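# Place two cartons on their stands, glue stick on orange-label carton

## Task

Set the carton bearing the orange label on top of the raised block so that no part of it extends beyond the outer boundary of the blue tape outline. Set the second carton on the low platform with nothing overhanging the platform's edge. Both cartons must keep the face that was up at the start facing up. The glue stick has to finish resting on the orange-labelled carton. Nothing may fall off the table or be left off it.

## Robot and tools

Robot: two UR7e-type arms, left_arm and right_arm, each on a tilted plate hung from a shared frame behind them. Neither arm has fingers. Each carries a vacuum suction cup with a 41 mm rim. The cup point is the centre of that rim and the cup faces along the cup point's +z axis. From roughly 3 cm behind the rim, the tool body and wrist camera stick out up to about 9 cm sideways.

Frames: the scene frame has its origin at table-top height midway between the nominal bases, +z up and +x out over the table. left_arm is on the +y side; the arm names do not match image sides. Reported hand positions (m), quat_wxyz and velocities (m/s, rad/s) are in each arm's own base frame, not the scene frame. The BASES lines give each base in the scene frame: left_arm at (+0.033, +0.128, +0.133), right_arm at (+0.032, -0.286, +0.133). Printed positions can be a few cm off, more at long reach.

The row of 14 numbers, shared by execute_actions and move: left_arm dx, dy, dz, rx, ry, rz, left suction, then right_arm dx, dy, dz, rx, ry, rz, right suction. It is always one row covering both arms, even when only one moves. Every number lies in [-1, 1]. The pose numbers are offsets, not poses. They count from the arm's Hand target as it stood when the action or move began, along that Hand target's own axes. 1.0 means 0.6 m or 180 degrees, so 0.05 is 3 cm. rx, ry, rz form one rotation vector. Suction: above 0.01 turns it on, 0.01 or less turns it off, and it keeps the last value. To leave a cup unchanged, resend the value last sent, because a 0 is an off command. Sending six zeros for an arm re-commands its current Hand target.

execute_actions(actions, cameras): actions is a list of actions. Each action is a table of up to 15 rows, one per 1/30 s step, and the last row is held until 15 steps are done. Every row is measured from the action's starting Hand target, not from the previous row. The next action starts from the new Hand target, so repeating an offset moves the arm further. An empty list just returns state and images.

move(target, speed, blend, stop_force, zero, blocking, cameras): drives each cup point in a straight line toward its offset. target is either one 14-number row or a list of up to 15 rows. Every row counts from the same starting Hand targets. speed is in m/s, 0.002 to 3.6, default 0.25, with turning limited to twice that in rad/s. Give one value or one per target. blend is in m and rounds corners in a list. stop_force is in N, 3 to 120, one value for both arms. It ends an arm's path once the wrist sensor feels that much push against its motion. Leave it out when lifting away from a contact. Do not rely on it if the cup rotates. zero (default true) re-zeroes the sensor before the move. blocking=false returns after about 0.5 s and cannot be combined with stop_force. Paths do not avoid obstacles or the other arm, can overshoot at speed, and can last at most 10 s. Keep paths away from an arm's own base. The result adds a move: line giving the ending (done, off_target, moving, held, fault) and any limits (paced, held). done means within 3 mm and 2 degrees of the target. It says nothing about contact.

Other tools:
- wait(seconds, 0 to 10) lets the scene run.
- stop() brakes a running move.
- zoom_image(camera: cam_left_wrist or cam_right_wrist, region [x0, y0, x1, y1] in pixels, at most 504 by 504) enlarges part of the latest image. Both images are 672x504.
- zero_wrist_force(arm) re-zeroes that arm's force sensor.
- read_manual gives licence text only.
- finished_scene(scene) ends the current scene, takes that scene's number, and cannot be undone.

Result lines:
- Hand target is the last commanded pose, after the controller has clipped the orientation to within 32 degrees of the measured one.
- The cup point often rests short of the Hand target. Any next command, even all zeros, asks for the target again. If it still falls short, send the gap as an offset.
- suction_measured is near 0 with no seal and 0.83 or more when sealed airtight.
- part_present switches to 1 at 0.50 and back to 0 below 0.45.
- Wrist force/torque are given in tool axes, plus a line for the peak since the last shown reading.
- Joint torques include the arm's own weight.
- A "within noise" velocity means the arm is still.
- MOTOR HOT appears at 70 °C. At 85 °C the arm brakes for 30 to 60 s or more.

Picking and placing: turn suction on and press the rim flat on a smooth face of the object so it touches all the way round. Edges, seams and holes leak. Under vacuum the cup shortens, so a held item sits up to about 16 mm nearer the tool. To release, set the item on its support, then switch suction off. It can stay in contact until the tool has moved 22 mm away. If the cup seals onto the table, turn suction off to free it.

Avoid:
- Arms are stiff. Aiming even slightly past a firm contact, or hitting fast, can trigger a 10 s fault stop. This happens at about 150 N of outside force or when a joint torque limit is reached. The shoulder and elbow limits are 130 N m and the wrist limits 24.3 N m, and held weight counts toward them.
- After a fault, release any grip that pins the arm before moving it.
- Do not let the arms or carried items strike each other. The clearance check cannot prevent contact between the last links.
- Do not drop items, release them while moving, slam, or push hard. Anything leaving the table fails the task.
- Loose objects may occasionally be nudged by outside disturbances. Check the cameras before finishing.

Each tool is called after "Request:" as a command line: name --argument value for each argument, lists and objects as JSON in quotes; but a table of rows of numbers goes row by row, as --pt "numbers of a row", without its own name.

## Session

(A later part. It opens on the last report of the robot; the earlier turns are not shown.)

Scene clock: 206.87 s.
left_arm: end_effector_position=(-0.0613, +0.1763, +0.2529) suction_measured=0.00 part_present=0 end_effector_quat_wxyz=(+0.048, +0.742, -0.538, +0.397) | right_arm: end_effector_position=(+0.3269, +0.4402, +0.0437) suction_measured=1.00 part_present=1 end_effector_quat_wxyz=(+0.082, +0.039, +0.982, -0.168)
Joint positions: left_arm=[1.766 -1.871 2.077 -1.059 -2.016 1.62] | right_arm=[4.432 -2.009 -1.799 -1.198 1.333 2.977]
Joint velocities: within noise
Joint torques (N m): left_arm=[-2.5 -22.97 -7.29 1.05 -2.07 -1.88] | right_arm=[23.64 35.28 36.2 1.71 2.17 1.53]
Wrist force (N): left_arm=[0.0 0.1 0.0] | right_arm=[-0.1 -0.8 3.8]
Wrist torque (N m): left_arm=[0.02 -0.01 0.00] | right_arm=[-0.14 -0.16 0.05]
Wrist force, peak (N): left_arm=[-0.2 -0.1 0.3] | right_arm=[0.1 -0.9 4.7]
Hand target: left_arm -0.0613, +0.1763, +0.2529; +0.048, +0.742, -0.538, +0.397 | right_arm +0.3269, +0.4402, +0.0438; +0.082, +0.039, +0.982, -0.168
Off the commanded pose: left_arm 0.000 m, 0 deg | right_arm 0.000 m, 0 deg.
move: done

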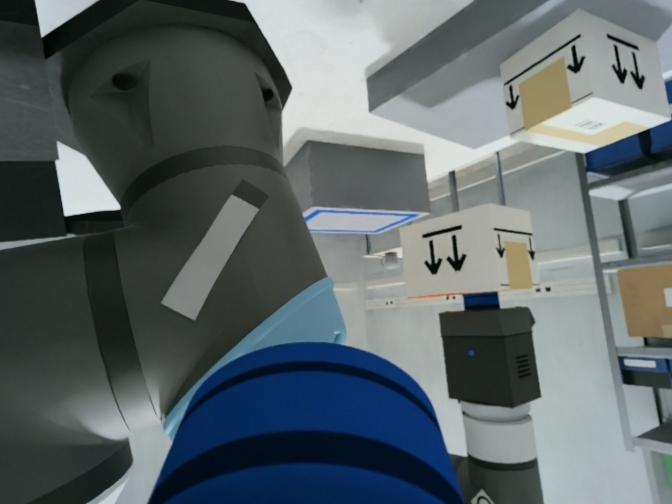

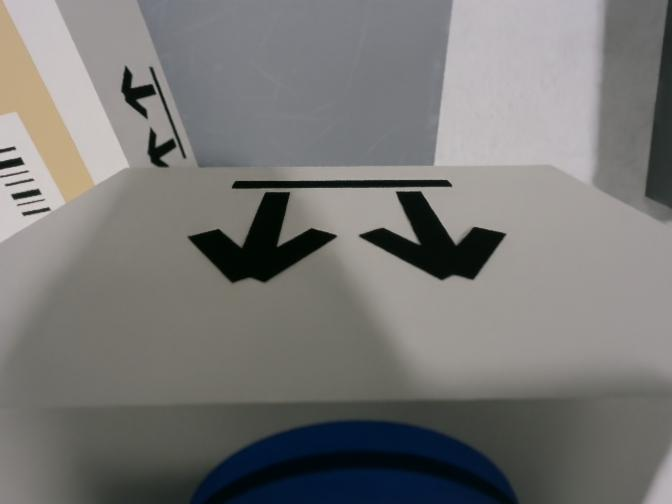

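Request:
move --pt "0 0 0 0 0 0 0 -0.1482 -0.5808 0 0 0 0.4294 1" --pt "0 0 0 0 0 0 0 -0.1482 -0.5808 0.11 0 0 0.4294 1" --speed '[0.25,0.12]'

Request:
move --target '[0,0,0,0,0,0,0,0,0,0.06,0,0,0,1]' --speed 0.012 --stop_force 3

Scene clock: 219.80 s.
left_arm: end_effector_position=(-0.0613, +0.1763, +0.2529) suction_measured=0.00 part_present=0 end_effector_quat_wxyz=(+0.048, +0.742, -0.538, +0.397) | right_arm: end_effector_position=(+0.3875, +0.0859, +0.1108) suction_measured=1.00 part_present=1 end_effector_quat_wxyz=(+0.169, +0.644, +0.742, -0.080)
Joint positions: left_arm=[1.766 -1.871 2.077 -1.059 -2.016 1.62] | right_arm=[3.942 -1.446 -2.311 -1.102 1.223 3.827]
Joint velocities: within noise
Joint torques (N m): left_arm=[-1.51 -22.84 -7.38 1.07 -2.18 -1.76] | right_arm=[-0.55 4.56 12.1 3.96 -1.83 -1.3]
Wrist force (N): left_arm=[0.0 0.0 0.1] | right_arm=[0.0 -0.6 3.7]
Wrist torque (N m): left_arm=[0.01 0.00 0.01] | right_arm=[-0.11 -0.17 0.06]
Wrist force, peak (N): left_arm=[-0.2 0.4 0.2] | right_arm=[0.0 -0.7 4.6]
Hand target: left_arm -0.0613, +0.1763, +0.2529; +0.048, +0.742, -0.538, +0.397 | right_arm +0.3876, +0.0859, +0.1107; +0.169, +0.644, +0.742, -0.080
Off the commanded pose: left_arm 0.000 m, 0 deg | right_arm 0.000 m, 0 deg.
move: done

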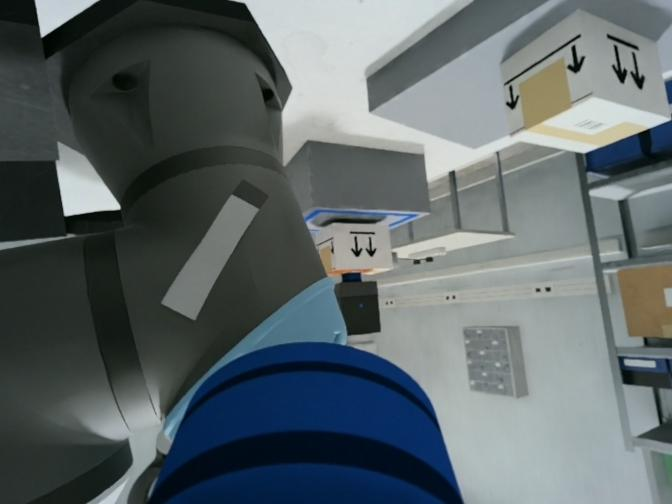

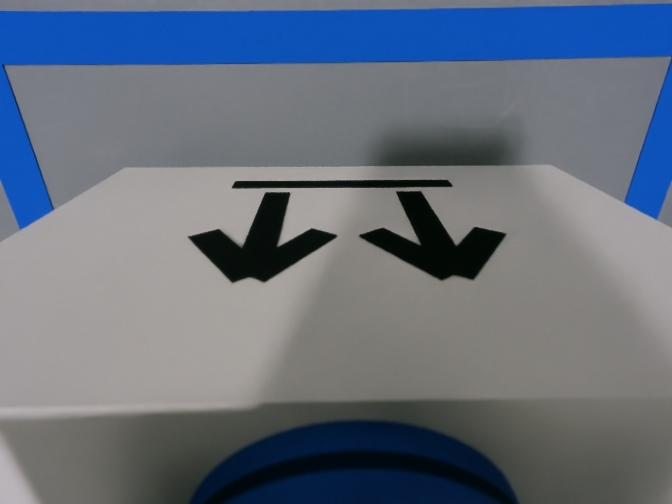

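Scene clock: 222.03 s.
left_arm: end_effector_position=(-0.0613, +0.1763, +0.2529) suction_measured=0.00 part_present=0 end_effector_quat_wxyz=(+0.048, +0.742, -0.538, +0.397) | right_arm: end_effector_position=(+0.3894, +0.0818, +0.0993) suction_measured=1.00 part_present=1 end_effector_quat_wxyz=(+0.169, +0.644, +0.742, -0.080)
Joint positions: left_arm=[1.766 -1.871 2.077 -1.059 -2.016 1.62] | right_arm=[3.931 -1.469 -2.33 -1.057 1.221 3.814]
Joint velocities: within noise
Joint torques (N m): left_arm=[-2.52 -23.29 -7.41 1.05 -2.06 -1.72] | right_arm=[15.27 18.05 33.19 1.13 2.36 1.6]
Wrist force (N): left_arm=[0.0 0.0 0.0] | right_arm=[0.0 -0.9 3.6]
Wrist torque (N m): left_arm=[0.01 -0.01 0.00] | right_arm=[-0.16 -0.16 0.05]
Wrist force, peak (N): left_arm=[0.1 0.2 0.3] | right_arm=[-0.2 -0.7 4.0]
Hand target: left_arm -0.0613, +0.1763, +0.2529; +0.048, +0.742, -0.538, +0.397 | right_arm +0.3894, +0.0818, +0.0993; +0.169, +0.644, +0.742, -0.080 (not the last commanded pose)
Off the commanded pose: left_arm 0.000 m, 0 deg | right_arm 0.024 m, 0 deg.
move: contact (right_arm)

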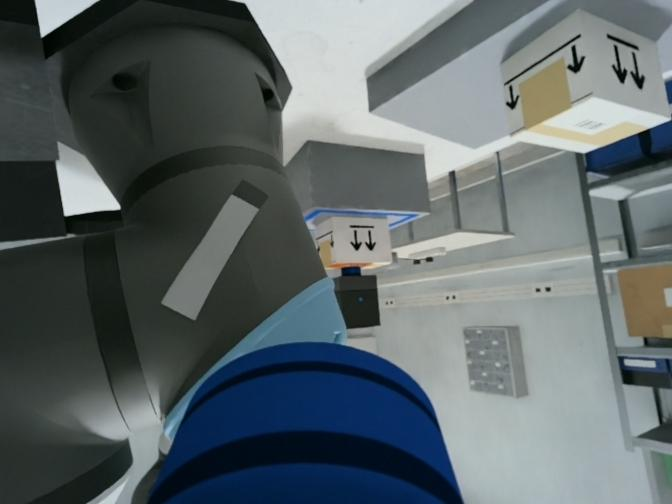

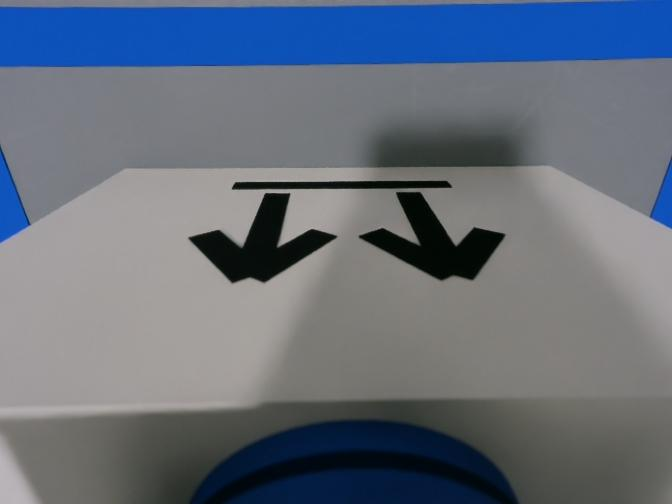

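Request:
move --target '[0,0,0,0,0,0,0,0,0,0.03,0,0,0,1]' --speed 0.008 --stop_force 5

Scene clock: 224.77 s.
left_arm: end_effector_position=(-0.0613, +0.1763, +0.2529) suction_measured=0.00 part_present=0 end_effector_quat_wxyz=(+0.048, +0.742, -0.538, +0.397) | right_arm: end_effector_position=(+0.3895, +0.0818, +0.0990) suction_measured=1.00 part_present=1 end_effector_quat_wxyz=(+0.169, +0.644, +0.742, -0.080)
Joint positions: left_arm=[1.766 -1.871 2.077 -1.059 -2.016 1.62] | right_arm=[3.93 -1.469 -2.331 -1.055 1.221 3.814]
Joint velocities: within noise
Joint torques (N m): left_arm=[-2.55 -22.28 -7.72 0.96 -2.02 -1.75] | right_arm=[15.36 17.15 33.31 1.19 -0.83 1.45]
Wrist force (N): left_arm=[0.0 -0.1 0.1] | right_arm=[-0.1 -1.0 3.2]
Wrist torque (N m): left_arm=[-0.01 0.00 0.00] | right_arm=[-0.17 -0.08 0.05]
Wrist force, peak (N): left_arm=[0.1 0.2 0.4] | right_arm=[-3.7 -0.5 -4.8]
Hand target: left_arm -0.0613, +0.1763, +0.2529; +0.048, +0.742, -0.538, +0.397 | right_arm +0.3895, +0.0818, +0.0990; +0.169, +0.644, +0.742, -0.080 (not the last commanded pose)
Off the commanded pose: left_arm 0.000 m, 0 deg | right_arm 0.018 m, 0 deg.
move: contact (right_arm)

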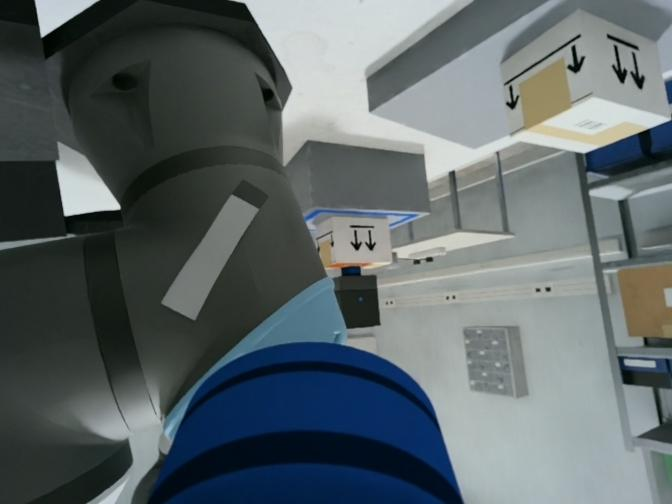

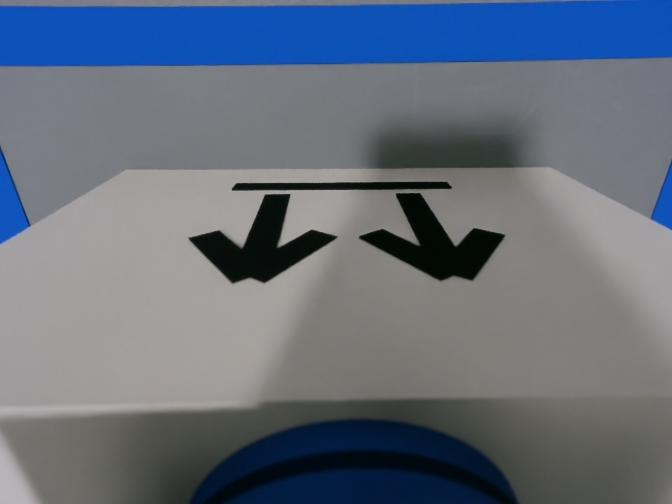

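Request:
move --target '[0,0,0,0,0,0,0,0,0,0.0015,0,0,0,1]' --speed 0.01 --cameras '[]'

Request:
execute_actions --actions '[[[0,0,0,0,0,0,0,0,0,0,0,0,0,0]],[[0,0,0,0,0,0,0,0,0,0,0,0,0,0]]]' --cameras '[]'

Request:
move --pt "0 0 0 0 0 0 0 0 0 -0.08 0 0 0 0" --pt "0 0 0 0 0 0 0 0 0 -0.5 0 0 0 0" --speed '[0.06,0.25]'

Scene clock: 228.27 s.
left_arm: end_effector_position=(-0.0613, +0.1763, +0.2529) suction_measured=0.00 part_present=0 end_effector_quat_wxyz=(+0.048, +0.742, -0.538, +0.397) | right_arm: end_effector_position=(+0.3897, +0.0815, +0.0982) suction_measured=1.00 part_present=1 end_effector_quat_wxyz=(+0.169, +0.644, +0.742, -0.079)
Joint positions: left_arm=[1.766 -1.871 2.077 -1.059 -2.016 1.62] | right_arm=[3.93 -1.471 -2.332 -1.052 1.221 3.813]
Joint velocities: within noise
Joint torques (N m): left_arm=[-2.1 -22.56 -7.45 0.92 -2.15 -1.67] | right_arm=[-2.31 -6.32 -0.15 3.63 -1.16 -1.31]
Wrist force (N): left_arm=[0.1 0.1 0.2] | right_arm=[-8.9 -7.4 -29.7]
Wrist torque (N m): left_arm=[0.01 -0.02 0.00] | right_arm=[-0.25 0.20 0.03]
Wrist force, peak (N): left_arm=[-0.1 0.0 0.4] | right_arm=[-8.9 -7.4 -29.7]
Hand target: left_arm -0.0613, +0.1763, +0.2529; +0.048, +0.742, -0.538, +0.397 | right_arm +0.3897, +0.0815, +0.0981; +0.169, +0.644, +0.742, -0.080
Off the commanded pose: left_arm 0.000 m, 0 deg | right_arm 0.000 m, 0 deg.
move: done
No camera images: "cameras" was empty.

Scene clock: 229.47 s.
left_arm: end_effector_position=(-0.0613, +0.1763, +0.2529) suction_measured=0.00 part_present=0 end_effector_quat_wxyz=(+0.048, +0.742, -0.538, +0.397) | right_arm: end_effector_position=(+0.3897, +0.0815, +0.0981) suction_measured=0.00 part_present=0 end_effector_quat_wxyz=(+0.169, +0.644, +0.742, -0.080)
Joint positions: left_arm=[1.766 -1.871 2.077 -1.059 -2.016 1.62] | right_arm=[3.93 -1.471 -2.332 -1.052 1.221 3.813]
Joint velocities: within noise
Joint torques (N m): left_arm=[-2.24 -22.29 -7.64 1.07 -2.21 -1.71] | right_arm=[-4.54 -18.22 -10.92 0.6 -1.64 -1.24]
Wrist force (N): left_arm=[0.1 0.0 0.2] | right_arm=[-13.7 -15.6 -65.4]
Wrist torque (N m): left_arm=[0.00 -0.02 0.00] | right_arm=[-0.44 0.28 0.03]
Wrist force, peak (N): left_arm=[0.3 0.2 0.1] | right_arm=[-13.7 -15.6 -65.4]
Hand target: left_arm -0.0613, +0.1763, +0.2529; +0.048, +0.742, -0.538, +0.397 | right_arm +0.3897, +0.0815, +0.0981; +0.169, +0.644, +0.742, -0.080
Off the commanded pose: left_arm 0.000 m, 0 deg | right_arm 0.000 m, 0 deg.
Step readings (end_effector_position of left_arm | right_arm):
0: (-0.0613, +0.1763, +0.2529) | (+0.3897, +0.0815, +0.0982)
1: (-0.0613, +0.1763, +0.2529) | (+0.3897, +0.0815, +0.0982)
2: (-0.0613, +0.1763, +0.2529) | (+0.3897, +0.0815, +0.0982)
4: (-0.0613, +0.1763, +0.2529) | (+0.3897, +0.0815, +0.0982)
8: (-0.0613, +0.1763, +0.2529) | (+0.3897, +0.0815, +0.0982)
15: (-0.0613, +0.1763, +0.2529) | (+0.3897, +0.0815, +0.0982)
16: (-0.0613, +0.1763, +0.2529) | (+0.3897, +0.0815, +0.0982)
17: (-0.0613, +0.1763, +0.2529) | (+0.3897, +0.0815, +0.0982)
19: (-0.0613, +0.1763, +0.2529) | (+0.3897, +0.0815, +0.0982)
23: (-0.0613, +0.1763, +0.2529) | (+0.3897, +0.0815, +0.0981)
30: (-0.0613, +0.1763, +0.2529) | (+0.3897, +0.0815, +0.0981)
No camera images: "cameras" was empty.

Scene clock: 232.10 s.
left_arm: end_effector_position=(-0.0613, +0.1763, +0.2529) suction_measured=0.00 part_present=0 end_effector_quat_wxyz=(+0.048, +0.742, -0.538, +0.397) | right_arm: end_effector_position=(+0.3450, +0.1823, +0.3771) suction_measured=0.00 part_present=0 end_effector_quat_wxyz=(+0.169, +0.644, +0.742, -0.080)
Joint positions: left_arm=[1.766 -1.871 2.077 -1.059 -2.016 1.62] | right_arm=[4.188 -1.332 -1.666 -1.944 1.269 4.081]
Joint velocities: within noise
Joint torques (N m): left_arm=[-2.32 -22.37 -7.65 0.91 -2.19 -1.68] | right_arm=[14.79 -4.36 33.43 0.68 2.08 1.44]
Wrist force (N): left_arm=[-0.1 0.1 0.1] | right_arm=[0.1 -0.4 -0.1]
Wrist torque (N m): left_arm=[0.01 0.00 0.00] | right_arm=[-0.05 -0.09 0.05]
Wrist force, peak (N): left_arm=[0.0 -0.1 0.3] | right_arm=[-13.7 -15.7 -65.5]
Hand target: left_arm -0.0613, +0.1763, +0.2529; +0.048, +0.742, -0.538, +0.397 | right_arm +0.3450, +0.1823, +0.3771; +0.169, +0.644, +0.742, -0.080
Off the commanded pose: left_arm 0.000 m, 0 deg | right_arm 0.000 m, 0 deg.
move: done

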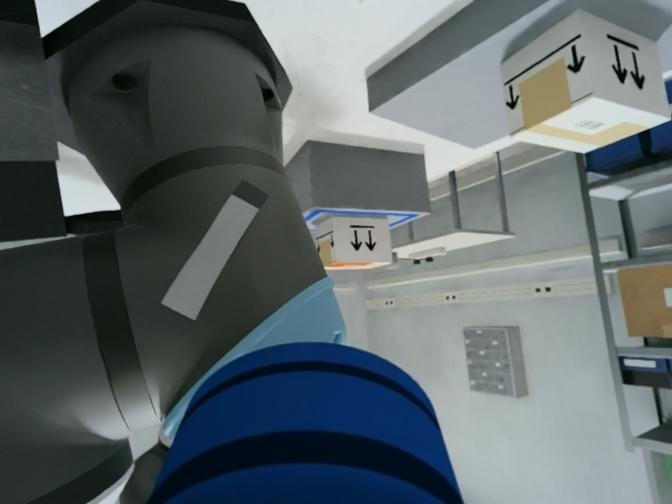

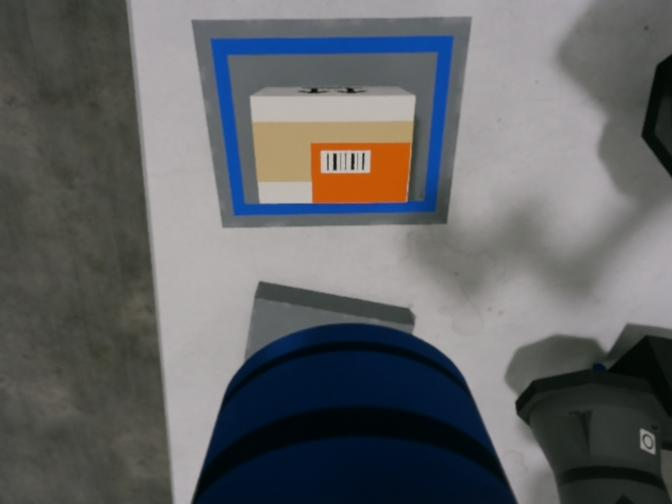

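Request:
zoom_image --camera "cam_right_wrist" --region '[500, 260, 672, 432]'

Scaled by 2.930.

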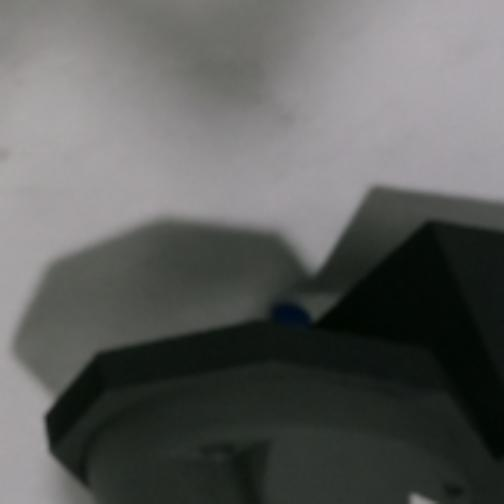

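Request:
move --target '[0,0,0,0,0,0,0,0.32,-0.0953,0,0,0,-0.392,0]'

Scene clock: 246.97 s.
left_arm: end_effector_position=(-0.0613, +0.1763, +0.2529) suction_measured=0.00 part_present=0 end_effector_quat_wxyz=(+0.048, +0.742, -0.538, +0.397) | right_arm: end_effector_position=(+0.2670, +0.3514, +0.3035) suction_measured=0.00 part_present=0 end_effector_quat_wxyz=(+0.092, +0.097, +0.978, -0.163)
Joint positions: left_arm=[1.766 -1.871 2.077 -1.059 -2.016 1.62] | right_arm=[4.501 -1.541 -1.655 -1.826 1.353 3.162]
Joint velocities: within noise
Joint torques (N m): left_arm=[-2.45 -21.93 -7.4 0.92 -2.12 -1.77] | right_arm=[18.56 3.64 34.38 4.04 2.16 -1.49]
Wrist force (N): left_arm=[-0.1 0.1 0.3] | right_arm=[0.1 -0.5 0.1]
Wrist torque (N m): left_arm=[0.02 0.01 0.00] | right_arm=[-0.06 -0.08 0.05]
Wrist force, peak (N): left_arm=[-0.2 0.3 0.5] | right_arm=[0.1 -0.8 0.0]
Hand target: left_arm -0.0613, +0.1763, +0.2529; +0.048, +0.742, -0.538, +0.397 | right_arm +0.2670, +0.3515, +0.3035; +0.092, +0.097, +0.978, -0.163
Off the commanded pose: left_arm 0.000 m, 0 deg | right_arm 0.000 m, 0 deg.
move: done

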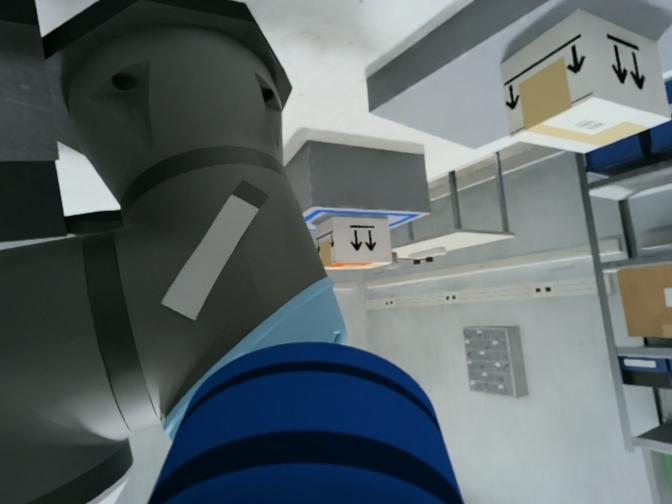

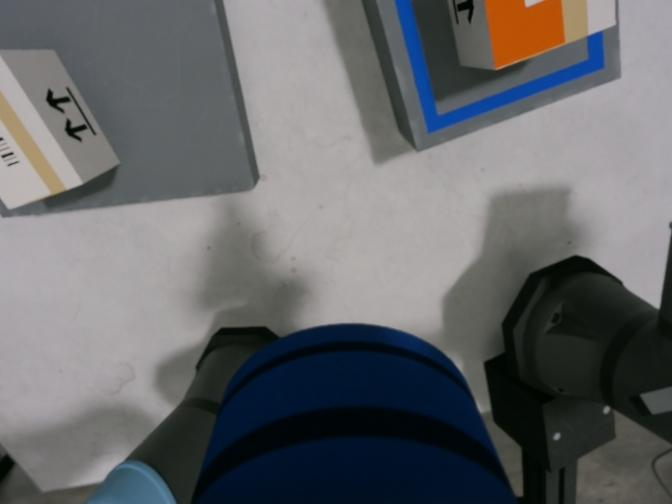

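Request:
move --target '[0,0,0,0,0,0,0,-0.026,-0.131,0,0,0,0.1,0]' --cameras '[]'

Request:
move --target '[0,0,0,0,0,0,0,0,0,0,0,0.14,0,0]' --cameras '["cam_right_wrist"]'

Scene clock: 254.27 s.
left_arm: end_effector_position=(-0.0613, +0.1763, +0.2529) suction_measured=0.00 part_present=0 end_effector_quat_wxyz=(+0.048, +0.742, -0.538, +0.397) | right_arm: end_effector_position=(+0.2648, +0.2761, +0.3304) suction_measured=0.00 part_present=0 end_effector_quat_wxyz=(+0.117, +0.248, +0.950, -0.146)
Joint positions: left_arm=[1.766 -1.871 2.077 -1.059 -2.016 1.62] | right_arm=[4.467 -1.375 -1.734 -1.906 1.343 3.442]
Joint velocities: within noise
Joint torques (N m): left_arm=[-2 -22.47 -7.23 0.89 -2.11 -1.7] | right_arm=[-0.76 8.34 9.87 0.98 -2.04 1.54]
Wrist force (N): left_arm=[0.0 0.1 0.2] | right_arm=[-0.1 -0.5 -0.2]
Wrist torque (N m): left_arm=[0.01 0.00 0.01] | right_arm=[-0.06 -0.08 0.05]
Wrist force, peak (N): left_arm=[0.3 -0.3 0.3] | right_arm=[-0.5 -1.2 0.0]
Hand target: left_arm -0.0613, +0.1763, +0.2529; +0.048, +0.742, -0.538, +0.397 | right_arm +0.2648, +0.2760, +0.3304; +0.117, +0.249, +0.950, -0.146
Off the commanded pose: left_arm 0.000 m, 0 deg | right_arm 0.000 m, 0 deg.
move: done
No camera images: "cameras" was empty.

Scene clock: 255.87 s.
left_arm: end_effector_position=(-0.0613, +0.1763, +0.2529) suction_measured=0.00 part_present=0 end_effector_quat_wxyz=(+0.048, +0.742, -0.538, +0.397) | right_arm: end_effector_position=(+0.2648, +0.2761, +0.3304) suction_measured=0.00 part_present=0 end_effector_quat_wxyz=(-0.093, +0.275, +0.953, -0.089)
Joint positions: left_arm=[1.766 -1.871 2.077 -1.059 -2.016 1.62] | right_arm=[4.207 -1.413 -1.7 -1.815 1.713 3.182]
Joint velocities: within noise
Joint torques (N m): left_arm=[-1.93 -22.78 -7.15 1.06 -2.1 -1.64] | right_arm=[0.25 -0.36 34.55 0.54 2.98 -1.29]
Wrist force (N): left_arm=[-0.1 0.0 0.1] | right_arm=[-0.4 -0.5 0.4]
Wrist torque (N m): left_arm=[-0.01 0.01 0.00] | right_arm=[-0.03 -0.08 0.10]
Wrist force, peak (N): left_arm=[0.2 0.4 0.1] | right_arm=[-0.5 -0.5 0.4]
Hand target: left_arm -0.0613, +0.1763, +0.2529; +0.048, +0.742, -0.538, +0.397 | right_arm +0.2648, +0.2760, +0.3304; -0.094, +0.275, +0.953, -0.089
Off the commanded pose: left_arm 0.000 m, 0 deg | right_arm 0.000 m, 0 deg.
move: done
Images, in order (width x height): cam_right_wrist 672x504.

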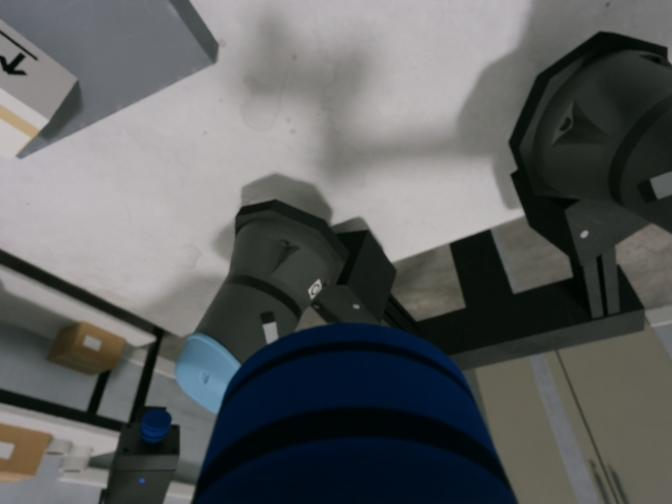

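Request:
move --target '[-0.02,0.071,-0.039,-0.163,-0.2102,0.0794,0,0,0,0,0,0,0,0]' --cameras '["cam_left_wrist"]'

Scene clock: 270.67 s.
left_arm: end_effector_position=(-0.1108, +0.1794, +0.2459) suction_measured=0.00 part_present=0 end_effector_quat_wxyz=(+0.008, +0.723, -0.691, -0.004) | right_arm: end_effector_position=(+0.2648, +0.2760, +0.3304) suction_measured=0.00 part_present=0 end_effector_quat_wxyz=(-0.094, +0.275, +0.953, -0.089)
Joint positions: left_arm=[1.415 -2.443 2.288 -1.409 -1.555 1.37] | right_arm=[4.207 -1.413 -1.7 -1.815 1.713 3.182]
Joint velocities: within noise
Joint torques (N m): left_arm=[-4.5 -7.07 -9.2 -0.48 2.74 -2.11] | right_arm=[0.38 -0.86 32.25 0.68 2.93 -1.39]
Wrist force (N): left_arm=[-1.1 1.2 -0.4] | right_arm=[-0.3 -0.4 0.3]
Wrist torque (N m): left_arm=[0.14 0.50 0.32] | right_arm=[-0.01 -0.09 0.10]
Wrist force, peak (N): left_arm=[-1.3 1.2 -0.6] | right_arm=[-0.5 -0.5 0.6]
Hand target: left_arm -0.1108, +0.1794, +0.2459; +0.008, +0.723, -0.691, -0.005 | right_arm +0.2648, +0.2760, +0.3304; -0.094, +0.275, +0.953, -0.089
Off the commanded pose: left_arm 0.000 m, 0 deg | right_arm 0.000 m, 0 deg.
move: done
Images, in order (width x height): cam_left_wrist 672x504.

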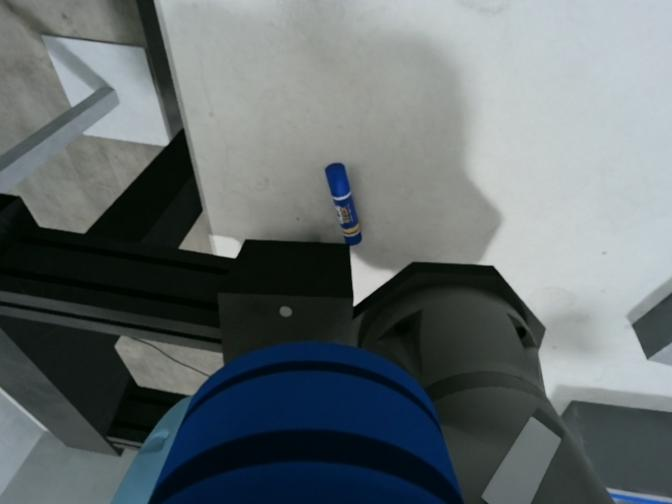

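Request:
zoom_image --camera "cam_left_wrist" --region '[270, 130, 430, 290]'

Scaled by 3.150.

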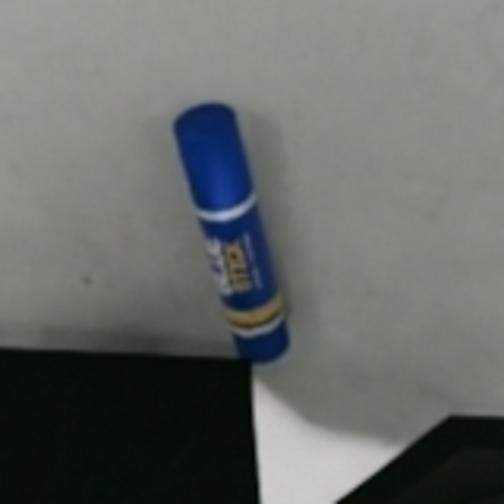

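Request:
move --target '[0,0,0,0,0,0,0,-0.243,-0.136,-0.114,0,-0.14,0,0]' --cameras '["cam_right_wrist"]'

Request:
move --target '[0.223,0.101,0.3758,0.1517,-0.1105,-0.0453,0,0,0,0,0,0,0,0]' --speed 0.15

Scene clock: 313.50 s.
left_arm: end_effector_position=(-0.1108, +0.1794, +0.2459) suction_measured=0.00 part_present=0 end_effector_quat_wxyz=(+0.008, +0.723, -0.691, -0.005) | right_arm: end_effector_position=(+0.3601, +0.1375, +0.3956) suction_measured=0.00 part_present=0 end_effector_quat_wxyz=(+0.116, +0.249, +0.950, -0.146)
Joint positions: left_arm=[1.414 -2.443 2.288 -1.409 -1.554 1.37] | right_arm=[4.09 -1.298 -1.65 -1.962 1.249 3.063]
Joint velocities: within noise
Joint torques (N m): left_arm=[-5.39 -7.44 -9.58 -0.4 2.67 -2.19] | right_arm=[-0.45 9.28 10.36 4 -1.63 -1.81]
Wrist force (N): left_arm=[-1.1 1.2 -0.5] | right_arm=[0.1 -0.4 -0.1]
Wrist torque (N m): left_arm=[0.14 0.50 0.33] | right_arm=[-0.05 -0.09 0.04]
Wrist force, peak (N): left_arm=[-1.4 1.3 -0.6] | right_arm=[-0.7 -0.9 -0.1]
Hand target: left_arm -0.1108, +0.1794, +0.2459; +0.008, +0.723, -0.691, -0.005 | right_arm +0.3602, +0.1374, +0.3956; +0.117, +0.249, +0.950, -0.146
Off the commanded pose: left_arm 0.000 m, 0 deg | right_arm 0.000 m, 0 deg.
move: done
Images, in order (width x height): cam_right_wrist 672x504.

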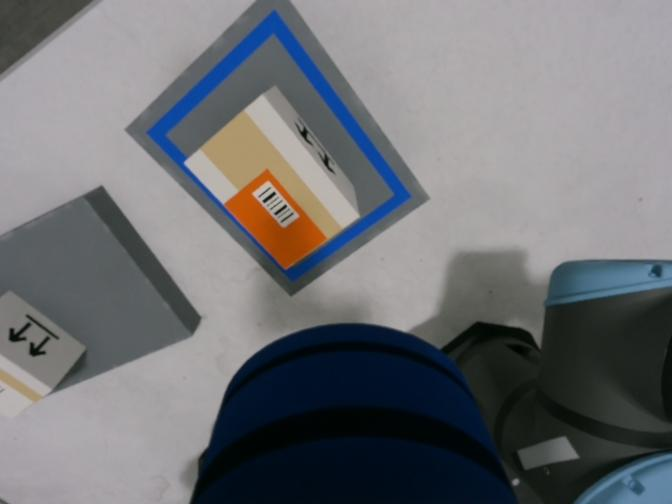

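Scene clock: 316.43 s.
left_arm: end_effector_position=(-0.1693, +0.0419, +0.0221) suction_measured=0.00 part_present=0 end_effector_quat_wxyz=(-0.280, +0.739, -0.611, +0.034) | right_arm: end_effector_position=(+0.3602, +0.1374, +0.3956) suction_measured=0.00 part_present=0 end_effector_quat_wxyz=(+0.117, +0.249, +0.950, -0.146)
Joint positions: left_arm=[2.819 -1.78 2.723 -2.22 -2.07 2.706] | right_arm=[4.089 -1.298 -1.65 -1.962 1.248 3.063]
Joint velocities: within noise
Joint torques (N m): left_arm=[12.05 3.63 -25.16 -3.63 -2.8 1.45] | right_arm=[-1.91 8.84 12.57 3.85 -1.95 -1.4]
Wrist force (N): left_arm=[-2.1 0.2 -1.1] | right_arm=[0.3 -0.4 -0.3]
Wrist torque (N m): left_arm=[-0.08 0.76 0.27] | right_arm=[-0.04 -0.13 0.04]
Wrist force, peak (N): left_arm=[-2.5 0.6 -1.2] | right_arm=[0.3 -0.5 -0.4]
Hand target: left_arm -0.1693, +0.0419, +0.0221; -0.281, +0.739, -0.611, +0.034 | right_arm +0.3602, +0.1374, +0.3956; +0.117, +0.249, +0.950, -0.146
Off the commanded pose: left_arm 0.000 m, 0 deg | right_arm 0.000 m, 0 deg.
move: done

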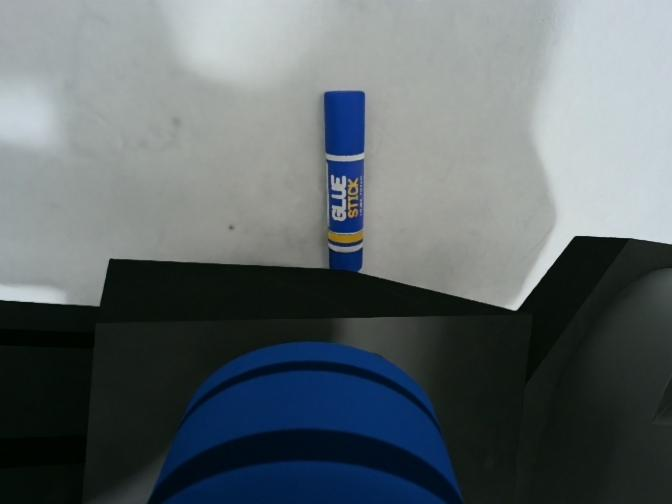

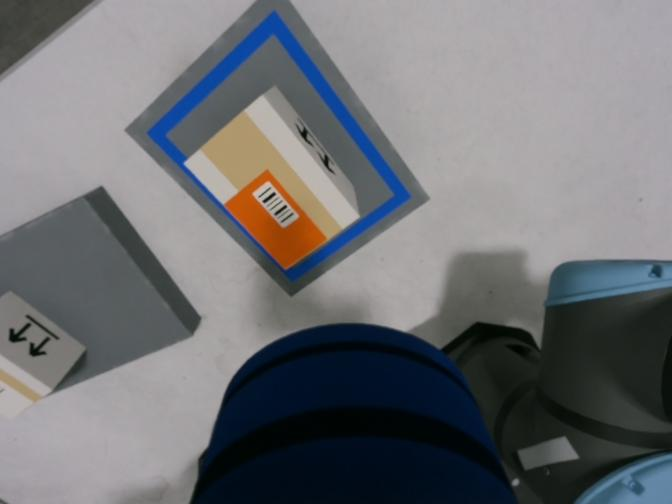

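Request:
move --target '[0,0,0.0667,0,0,0,0,0,0,0,0,0,0,0]' --cameras '["cam_left_wrist"]'

Request:
zoom_image --camera "cam_left_wrist" --region '[220, 40, 472, 292]'

Scene clock: 321.43 s.
left_arm: end_effector_position=(-0.1691, +0.0423, +0.0214) suction_measured=0.00 part_present=0 end_effector_quat_wxyz=(-0.281, +0.739, -0.612, +0.034) | right_arm: end_effector_position=(+0.3602, +0.1374, +0.3956) suction_measured=0.00 part_present=0 end_effector_quat_wxyz=(+0.117, +0.249, +0.950, -0.146)
Joint positions: left_arm=[2.818 -1.778 2.725 -2.225 -2.07 2.705] | right_arm=[4.089 -1.298 -1.65 -1.962 1.248 3.063]
Joint velocities: within noise
Joint torques (N m): left_arm=[11.1 -11.25 -25.15 -0.39 2.25 1.47] | right_arm=[-2.04 8.75 15.02 3.75 -1.86 -1.31]
Wrist force (N): left_arm=[-2.3 0.4 -0.9] | right_arm=[0.2 -0.5 -0.1]
Wrist torque (N m): left_arm=[-0.06 0.79 0.27] | right_arm=[-0.05 -0.11 0.04]
Wrist force, peak (N): left_arm=[-2.4 0.3 -1.2] | right_arm=[0.1 -0.7 -0.3]
Hand target: left_arm -0.1692, +0.0423, +0.0215; -0.281, +0.739, -0.612, +0.034 (not the last commanded pose) | right_arm +0.3602, +0.1374, +0.3956; +0.117, +0.249, +0.950, -0.146
Off the commanded pose: left_arm 0.039 m, 0 deg | right_arm 0.000 m, 0 deg.
move: held (left_arm; a check stopped the path); limits=held
pose unreachable (left arm): on one or more control steps of this call, first in action 0 (counted from 0), this arm could not follow its commanded pose, so it was not sent that pose on those steps. It may still have moved: this result reports where it is.
cause: moving toward the commanded pose would bring two parts of the arm too close to each other (its base or mounting and another part of the arm, with joints 1 (shoulder pan) to 6 (wrist 3) between them).
Images, in order (width x height): cam_left_wrist 672x504.

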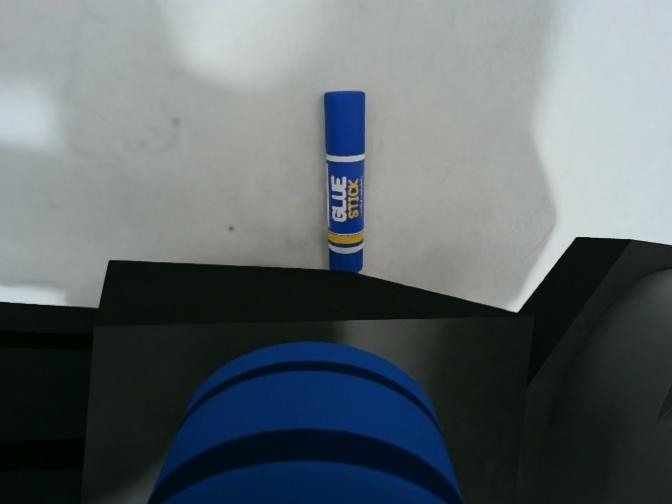

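Scaled by 2.000.

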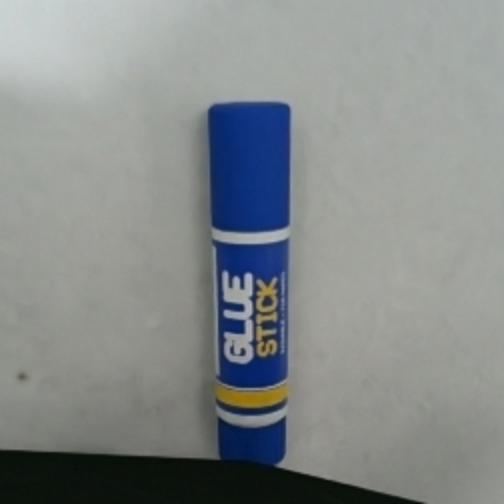

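Request:
move --target '[-0.2966,-0.2782,-0.1895,-0.1517,0.1105,0.0453,0,0,0,0,0,0,0,0]' --speed 0.2 --cameras '[]'

Request:
move --pt "-0.05 -0.4085 -0.152 -0.0176 -0.066 0.2386 0 0 0 0 0 0 0 0" --pt "0.2533 -0.7788 -0.0292 -0.0351 -0.132 0.4771 0 0 0 0 0 0 0 0" --speed 0.25 --blend 0.05

Scene clock: 400.43 s.
left_arm: end_effector_position=(-0.1106, +0.1798, +0.2453) suction_measured=0.00 part_present=0 end_effector_quat_wxyz=(+0.008, +0.723, -0.691, -0.005) | right_arm: end_effector_position=(+0.3602, +0.1374, +0.3956) suction_measured=0.00 part_present=0 end_effector_quat_wxyz=(+0.117, +0.249, +0.950, -0.146)
Joint positions: left_arm=[1.413 -2.443 2.29 -1.411 -1.554 1.368] | right_arm=[4.089 -1.298 -1.65 -1.962 1.248 3.063]
Joint velocities: within noise
Joint torques (N m): left_arm=[-4.06 6.53 -33.07 -0.45 2.63 -2.02] | right_arm=[-1.47 8.79 16.22 3.65 -1.76 -1.2]
Wrist force (N): left_arm=[-1.1 1.2 -0.5] | right_arm=[0.2 -0.4 -0.1]
Wrist torque (N m): left_arm=[0.15 0.50 0.32] | right_arm=[-0.04 -0.11 0.04]
Wrist force, peak (N): left_arm=[-2.2 0.5 -1.2] | right_arm=[0.2 -0.7 -0.1]
Hand target: left_arm -0.1105, +0.1798, +0.2453; +0.008, +0.723, -0.691, -0.005 | right_arm +0.3602, +0.1374, +0.3956; +0.117, +0.249, +0.950, -0.146
Off the commanded pose: left_arm 0.000 m, 0 deg | right_arm 0.000 m, 0 deg.
move: done
No camera images: "cameras" was empty.

Scene clock: 404.30 s.
left_arm: end_effector_position=(+0.3631, +0.0488, +0.2550) suction_measured=0.00 part_present=0 end_effector_quat_wxyz=(+0.084, -0.046, +0.981, +0.168) | right_arm: end_effector_position=(+0.3602, +0.1374, +0.3956) suction_measured=0.00 part_present=0 end_effector_quat_wxyz=(+0.117, +0.249, +0.950, -0.146)
Joint positions: left_arm=[-0.527 -2.032 2.165 -1.661 -1.195 0.943] | right_arm=[4.089 -1.298 -1.65 -1.962 1.248 3.063]
Joint velocities: within noise
Joint torques (N m): left_arm=[8.33 6.21 -32.93 -4.21 2.6 1.55] | right_arm=[-2.06 9.31 18.4 3.45 -1.87 -1.19]
Wrist force (N): left_arm=[-2.2 0.9 -0.8] | right_arm=[0.1 -0.4 0.0]
Wrist torque (N m): left_arm=[0.07 0.80 0.39] | right_arm=[-0.05 -0.09 0.04]
Wrist force, peak (N): left_arm=[-2.7 -0.1 -0.9] | right_arm=[0.1 -0.7 -0.1]
Hand target: left_arm +0.3633, +0.0488, +0.2550; +0.084, -0.046, +0.981, +0.168 | right_arm +0.3602, +0.1374, +0.3956; +0.117, +0.249, +0.950, -0.146
Off the commanded pose: left_arm 0.000 m, 0 deg | right_arm 0.000 m, 0 deg.
move: done

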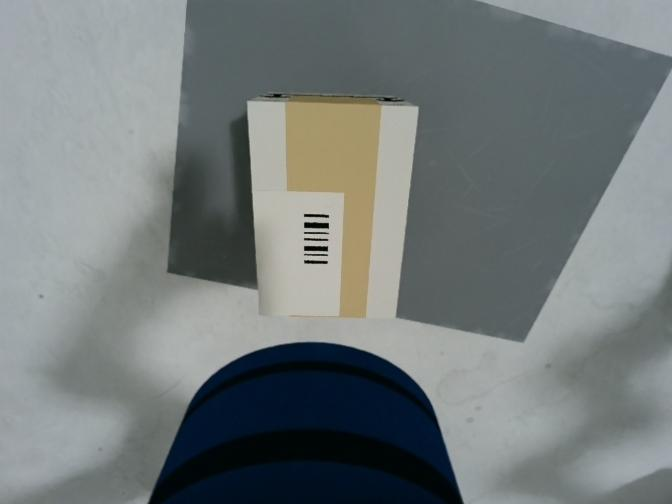

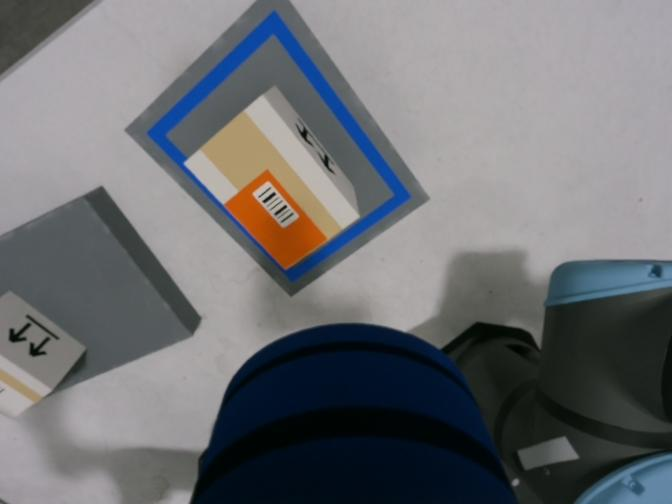

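Request:
move --target '[0,0,0.1167,0,0,0,0,0,0,0,0,0,0,0]' --cameras '["cam_left_wrist"]'

Scene clock: 410.37 s.
left_arm: end_effector_position=(+0.3738, +0.0723, +0.1900) suction_measured=0.00 part_present=0 end_effector_quat_wxyz=(+0.084, -0.046, +0.981, +0.168) | right_arm: end_effector_position=(+0.3602, +0.1374, +0.3956) suction_measured=0.00 part_present=0 end_effector_quat_wxyz=(+0.117, +0.249, +0.950, -0.146)
Joint positions: left_arm=[-0.442 -1.956 2.303 -1.91 -1.193 1.034] | right_arm=[4.089 -1.298 -1.65 -1.962 1.248 3.063]
Joint velocities: within noise
Joint torques (N m): left_arm=[7.05 1.73 -6.87 -4.14 -2.66 1.29] | right_arm=[-0.47 8.67 19.28 3.34 -1.94 -1.04]
Wrist force (N): left_arm=[-2.0 0.6 -1.0] | right_arm=[0.0 -0.5 0.0]
Wrist torque (N m): left_arm=[0.02 0.77 0.38] | right_arm=[-0.06 -0.09 0.04]
Wrist force, peak (N): left_arm=[-2.0 0.7 -2.0] | right_arm=[0.2 -0.7 0.1]
Hand target: left_arm +0.3738, +0.0723, +0.1899; +0.084, -0.046, +0.981, +0.168 | right_arm +0.3602, +0.1374, +0.3956; +0.117, +0.249, +0.950, -0.146
Off the commanded pose: left_arm 0.000 m, 0 deg | right_arm 0.000 m, 0 deg.
move: done
Images, in order (width x height): cam_left_wrist 672x504.

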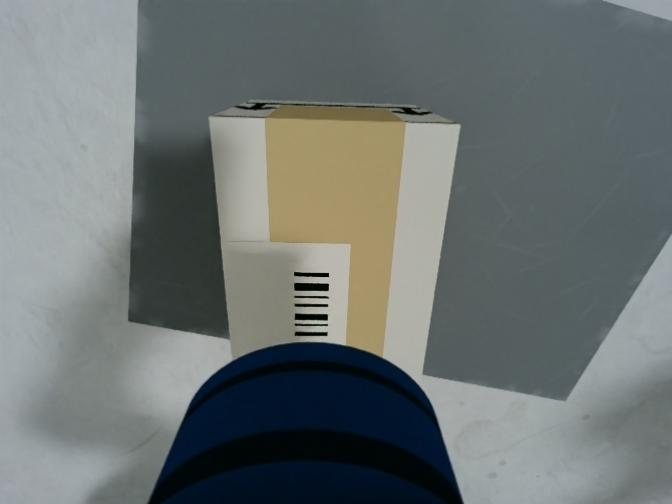

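Request:
move --target '[0,-0.006,0.13,0,0,0,0,0,0,0,0,0,0,0]' --speed 0.12 --cameras '[]'

Request:
move --target '[0,0,0.055,0,0,0,1,0,0,0,0,0,0,0]' --speed 0.012 --stop_force 6 --cameras '["cam_left_wrist"]'

Scene clock: 422.77 s.
left_arm: end_effector_position=(+0.3859, +0.0952, +0.1163) suction_measured=0.00 part_present=0 end_effector_quat_wxyz=(+0.084, -0.046, +0.981, +0.168) | right_arm: end_effector_position=(+0.3602, +0.1374, +0.3956) suction_measured=0.00 part_present=0 end_effector_quat_wxyz=(+0.117, +0.249, +0.950, -0.146)
Joint positions: left_arm=[-0.36 -1.795 2.425 -2.224 -1.194 1.122] | right_arm=[4.089 -1.298 -1.65 -1.962 1.248 3.063]
Joint velocities: within noise
Joint torques (N m): left_arm=[6.65 -2.41 -4.74 -4.31 -2.53 1.51] | right_arm=[-1.34 8.07 21.36 3.36 -1.93 -1.02]
Wrist force (N): left_arm=[-2.2 0.9 -0.6] | right_arm=[0.2 -0.5 0.0]
Wrist torque (N m): left_arm=[0.06 0.80 0.39] | right_arm=[-0.06 -0.11 0.05]
Wrist force, peak (N): left_arm=[-1.8 0.9 -1.7] | right_arm=[0.2 -0.6 0.2]
Hand target: left_arm +0.3860, +0.0952, +0.1163; +0.084, -0.046, +0.981, +0.168 | right_arm +0.3602, +0.1374, +0.3956; +0.117, +0.249, +0.950, -0.146
Off the commanded pose: left_arm 0.000 m, 0 deg | right_arm 0.000 m, 0 deg.
move: done
No camera images: "cameras" was empty.

Scene clock: 426.47 s.
left_arm: end_effector_position=(+0.3909, +0.1063, +0.0856) suction_measured=1.00 part_present=1 end_effector_quat_wxyz=(+0.084, -0.046, +0.981, +0.168) | right_arm: end_effector_position=(+0.3602, +0.1374, +0.3956) suction_measured=0.00 part_present=0 end_effector_quat_wxyz=(+0.117, +0.249, +0.950, -0.146)
Joint positions: left_arm=[-0.323 -1.703 2.462 -2.369 -1.195 1.162] | right_arm=[4.089 -1.298 -1.65 -1.962 1.248 3.063]
Joint velocities: within noise
Joint torques (N m): left_arm=[5.79 -6.98 -4.73 -4.32 -2.49 1.5] | right_arm=[-1.18 7.95 23.54 3.16 -1.84 -1.15]
Wrist force (N): left_arm=[-1.8 1.0 3.3] | right_arm=[0.1 -0.6 0.1]
Wrist torque (N m): left_arm=[0.08 0.65 0.39] | right_arm=[-0.07 -0.10 0.04]
Wrist force, peak (N): left_arm=[-0.5 0.9 5.7] | right_arm=[0.3 -0.7 0.0]
Hand target: left_arm +0.3909, +0.1063, +0.0856; +0.084, -0.046, +0.981, +0.168 | right_arm +0.3602, +0.1374, +0.3956; +0.117, +0.249, +0.950, -0.146
Off the commanded pose: left_arm 0.000 m, 0 deg | right_arm 0.000 m, 0 deg.
move: done
Images, in order (width x height): cam_left_wrist 672x504.

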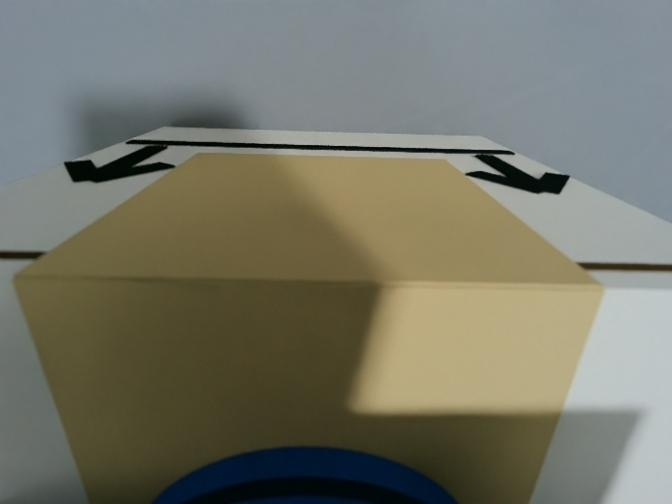

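Request:
move --pt "0 0 -0.2533 0 0 0 1 0 0 0 0 0 0 0" --pt "0.3282 0.3907 -0.2533 0 0 -0.18 1 0 0 0 0 0 0 0" --pt "0.8312 0.405 -0.2533 0 0 -0.42 1 0 0 0 0 0 0 0" --pt "0.9597 0.3207 -0.2533 0 0 -0.543 1 0 0 0 0 0 0 0" --speed '[0.12,0.22,0.22,0.22]' --blend '[0.02,0.06,0.06,0]'

Scene clock: 446.80 s.
left_arm: end_effector_position=(-0.2197, +0.2009, +0.1845) suction_measured=1.00 part_present=1 end_effector_quat_wxyz=(-0.182, +0.769, -0.611, -0.047) | right_arm: end_effector_position=(+0.3602, +0.1374, +0.3956) suction_measured=0.00 part_present=0 end_effector_quat_wxyz=(+0.117, +0.249, +0.950, -0.146)
Joint positions: left_arm=[2.224 -2.113 2.447 -2.092 -1.901 1.965] | right_arm=[4.089 -1.298 -1.65 -1.962 1.248 3.063]
Joint velocities: within noise
Joint torques (N m): left_arm=[13.06 1.61 -31.89 -4.68 -2.51 1.5] | right_arm=[-1.64 7.98 26.19 3 -1.89 -1.12]
Wrist force (N): left_arm=[-2.0 0.9 3.2] | right_arm=[0.0 -0.4 0.0]
Wrist torque (N m): left_arm=[0.07 0.69 0.41] | right_arm=[-0.04 -0.08 0.04]
Wrist force, peak (N): left_arm=[-1.6 1.0 4.3] | right_arm=[0.5 -0.6 0.0]
Hand target: left_arm -0.2198, +0.2008, +0.1844; -0.182, +0.769, -0.611, -0.047 | right_arm +0.3602, +0.1374, +0.3956; +0.117, +0.249, +0.950, -0.146
Off the commanded pose: left_arm 0.000 m, 0 deg | right_arm 0.000 m, 0 deg.
move: done

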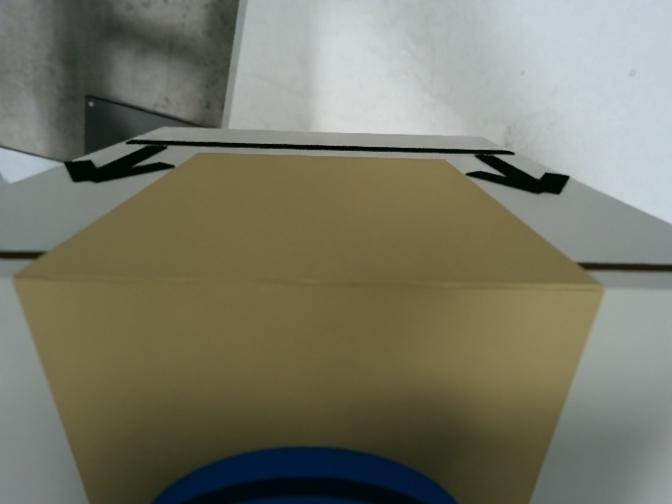

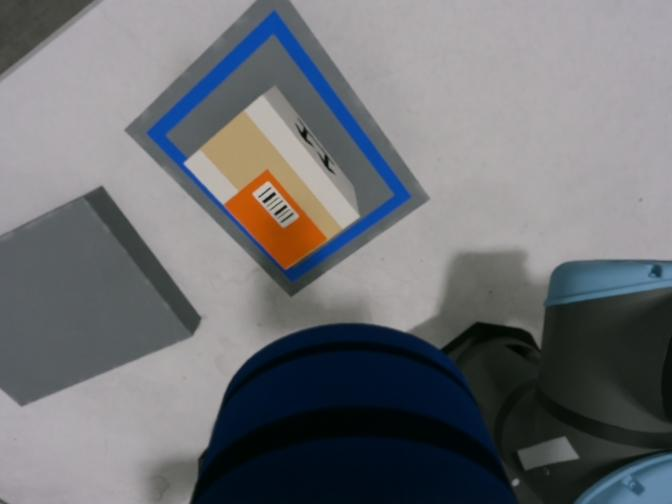

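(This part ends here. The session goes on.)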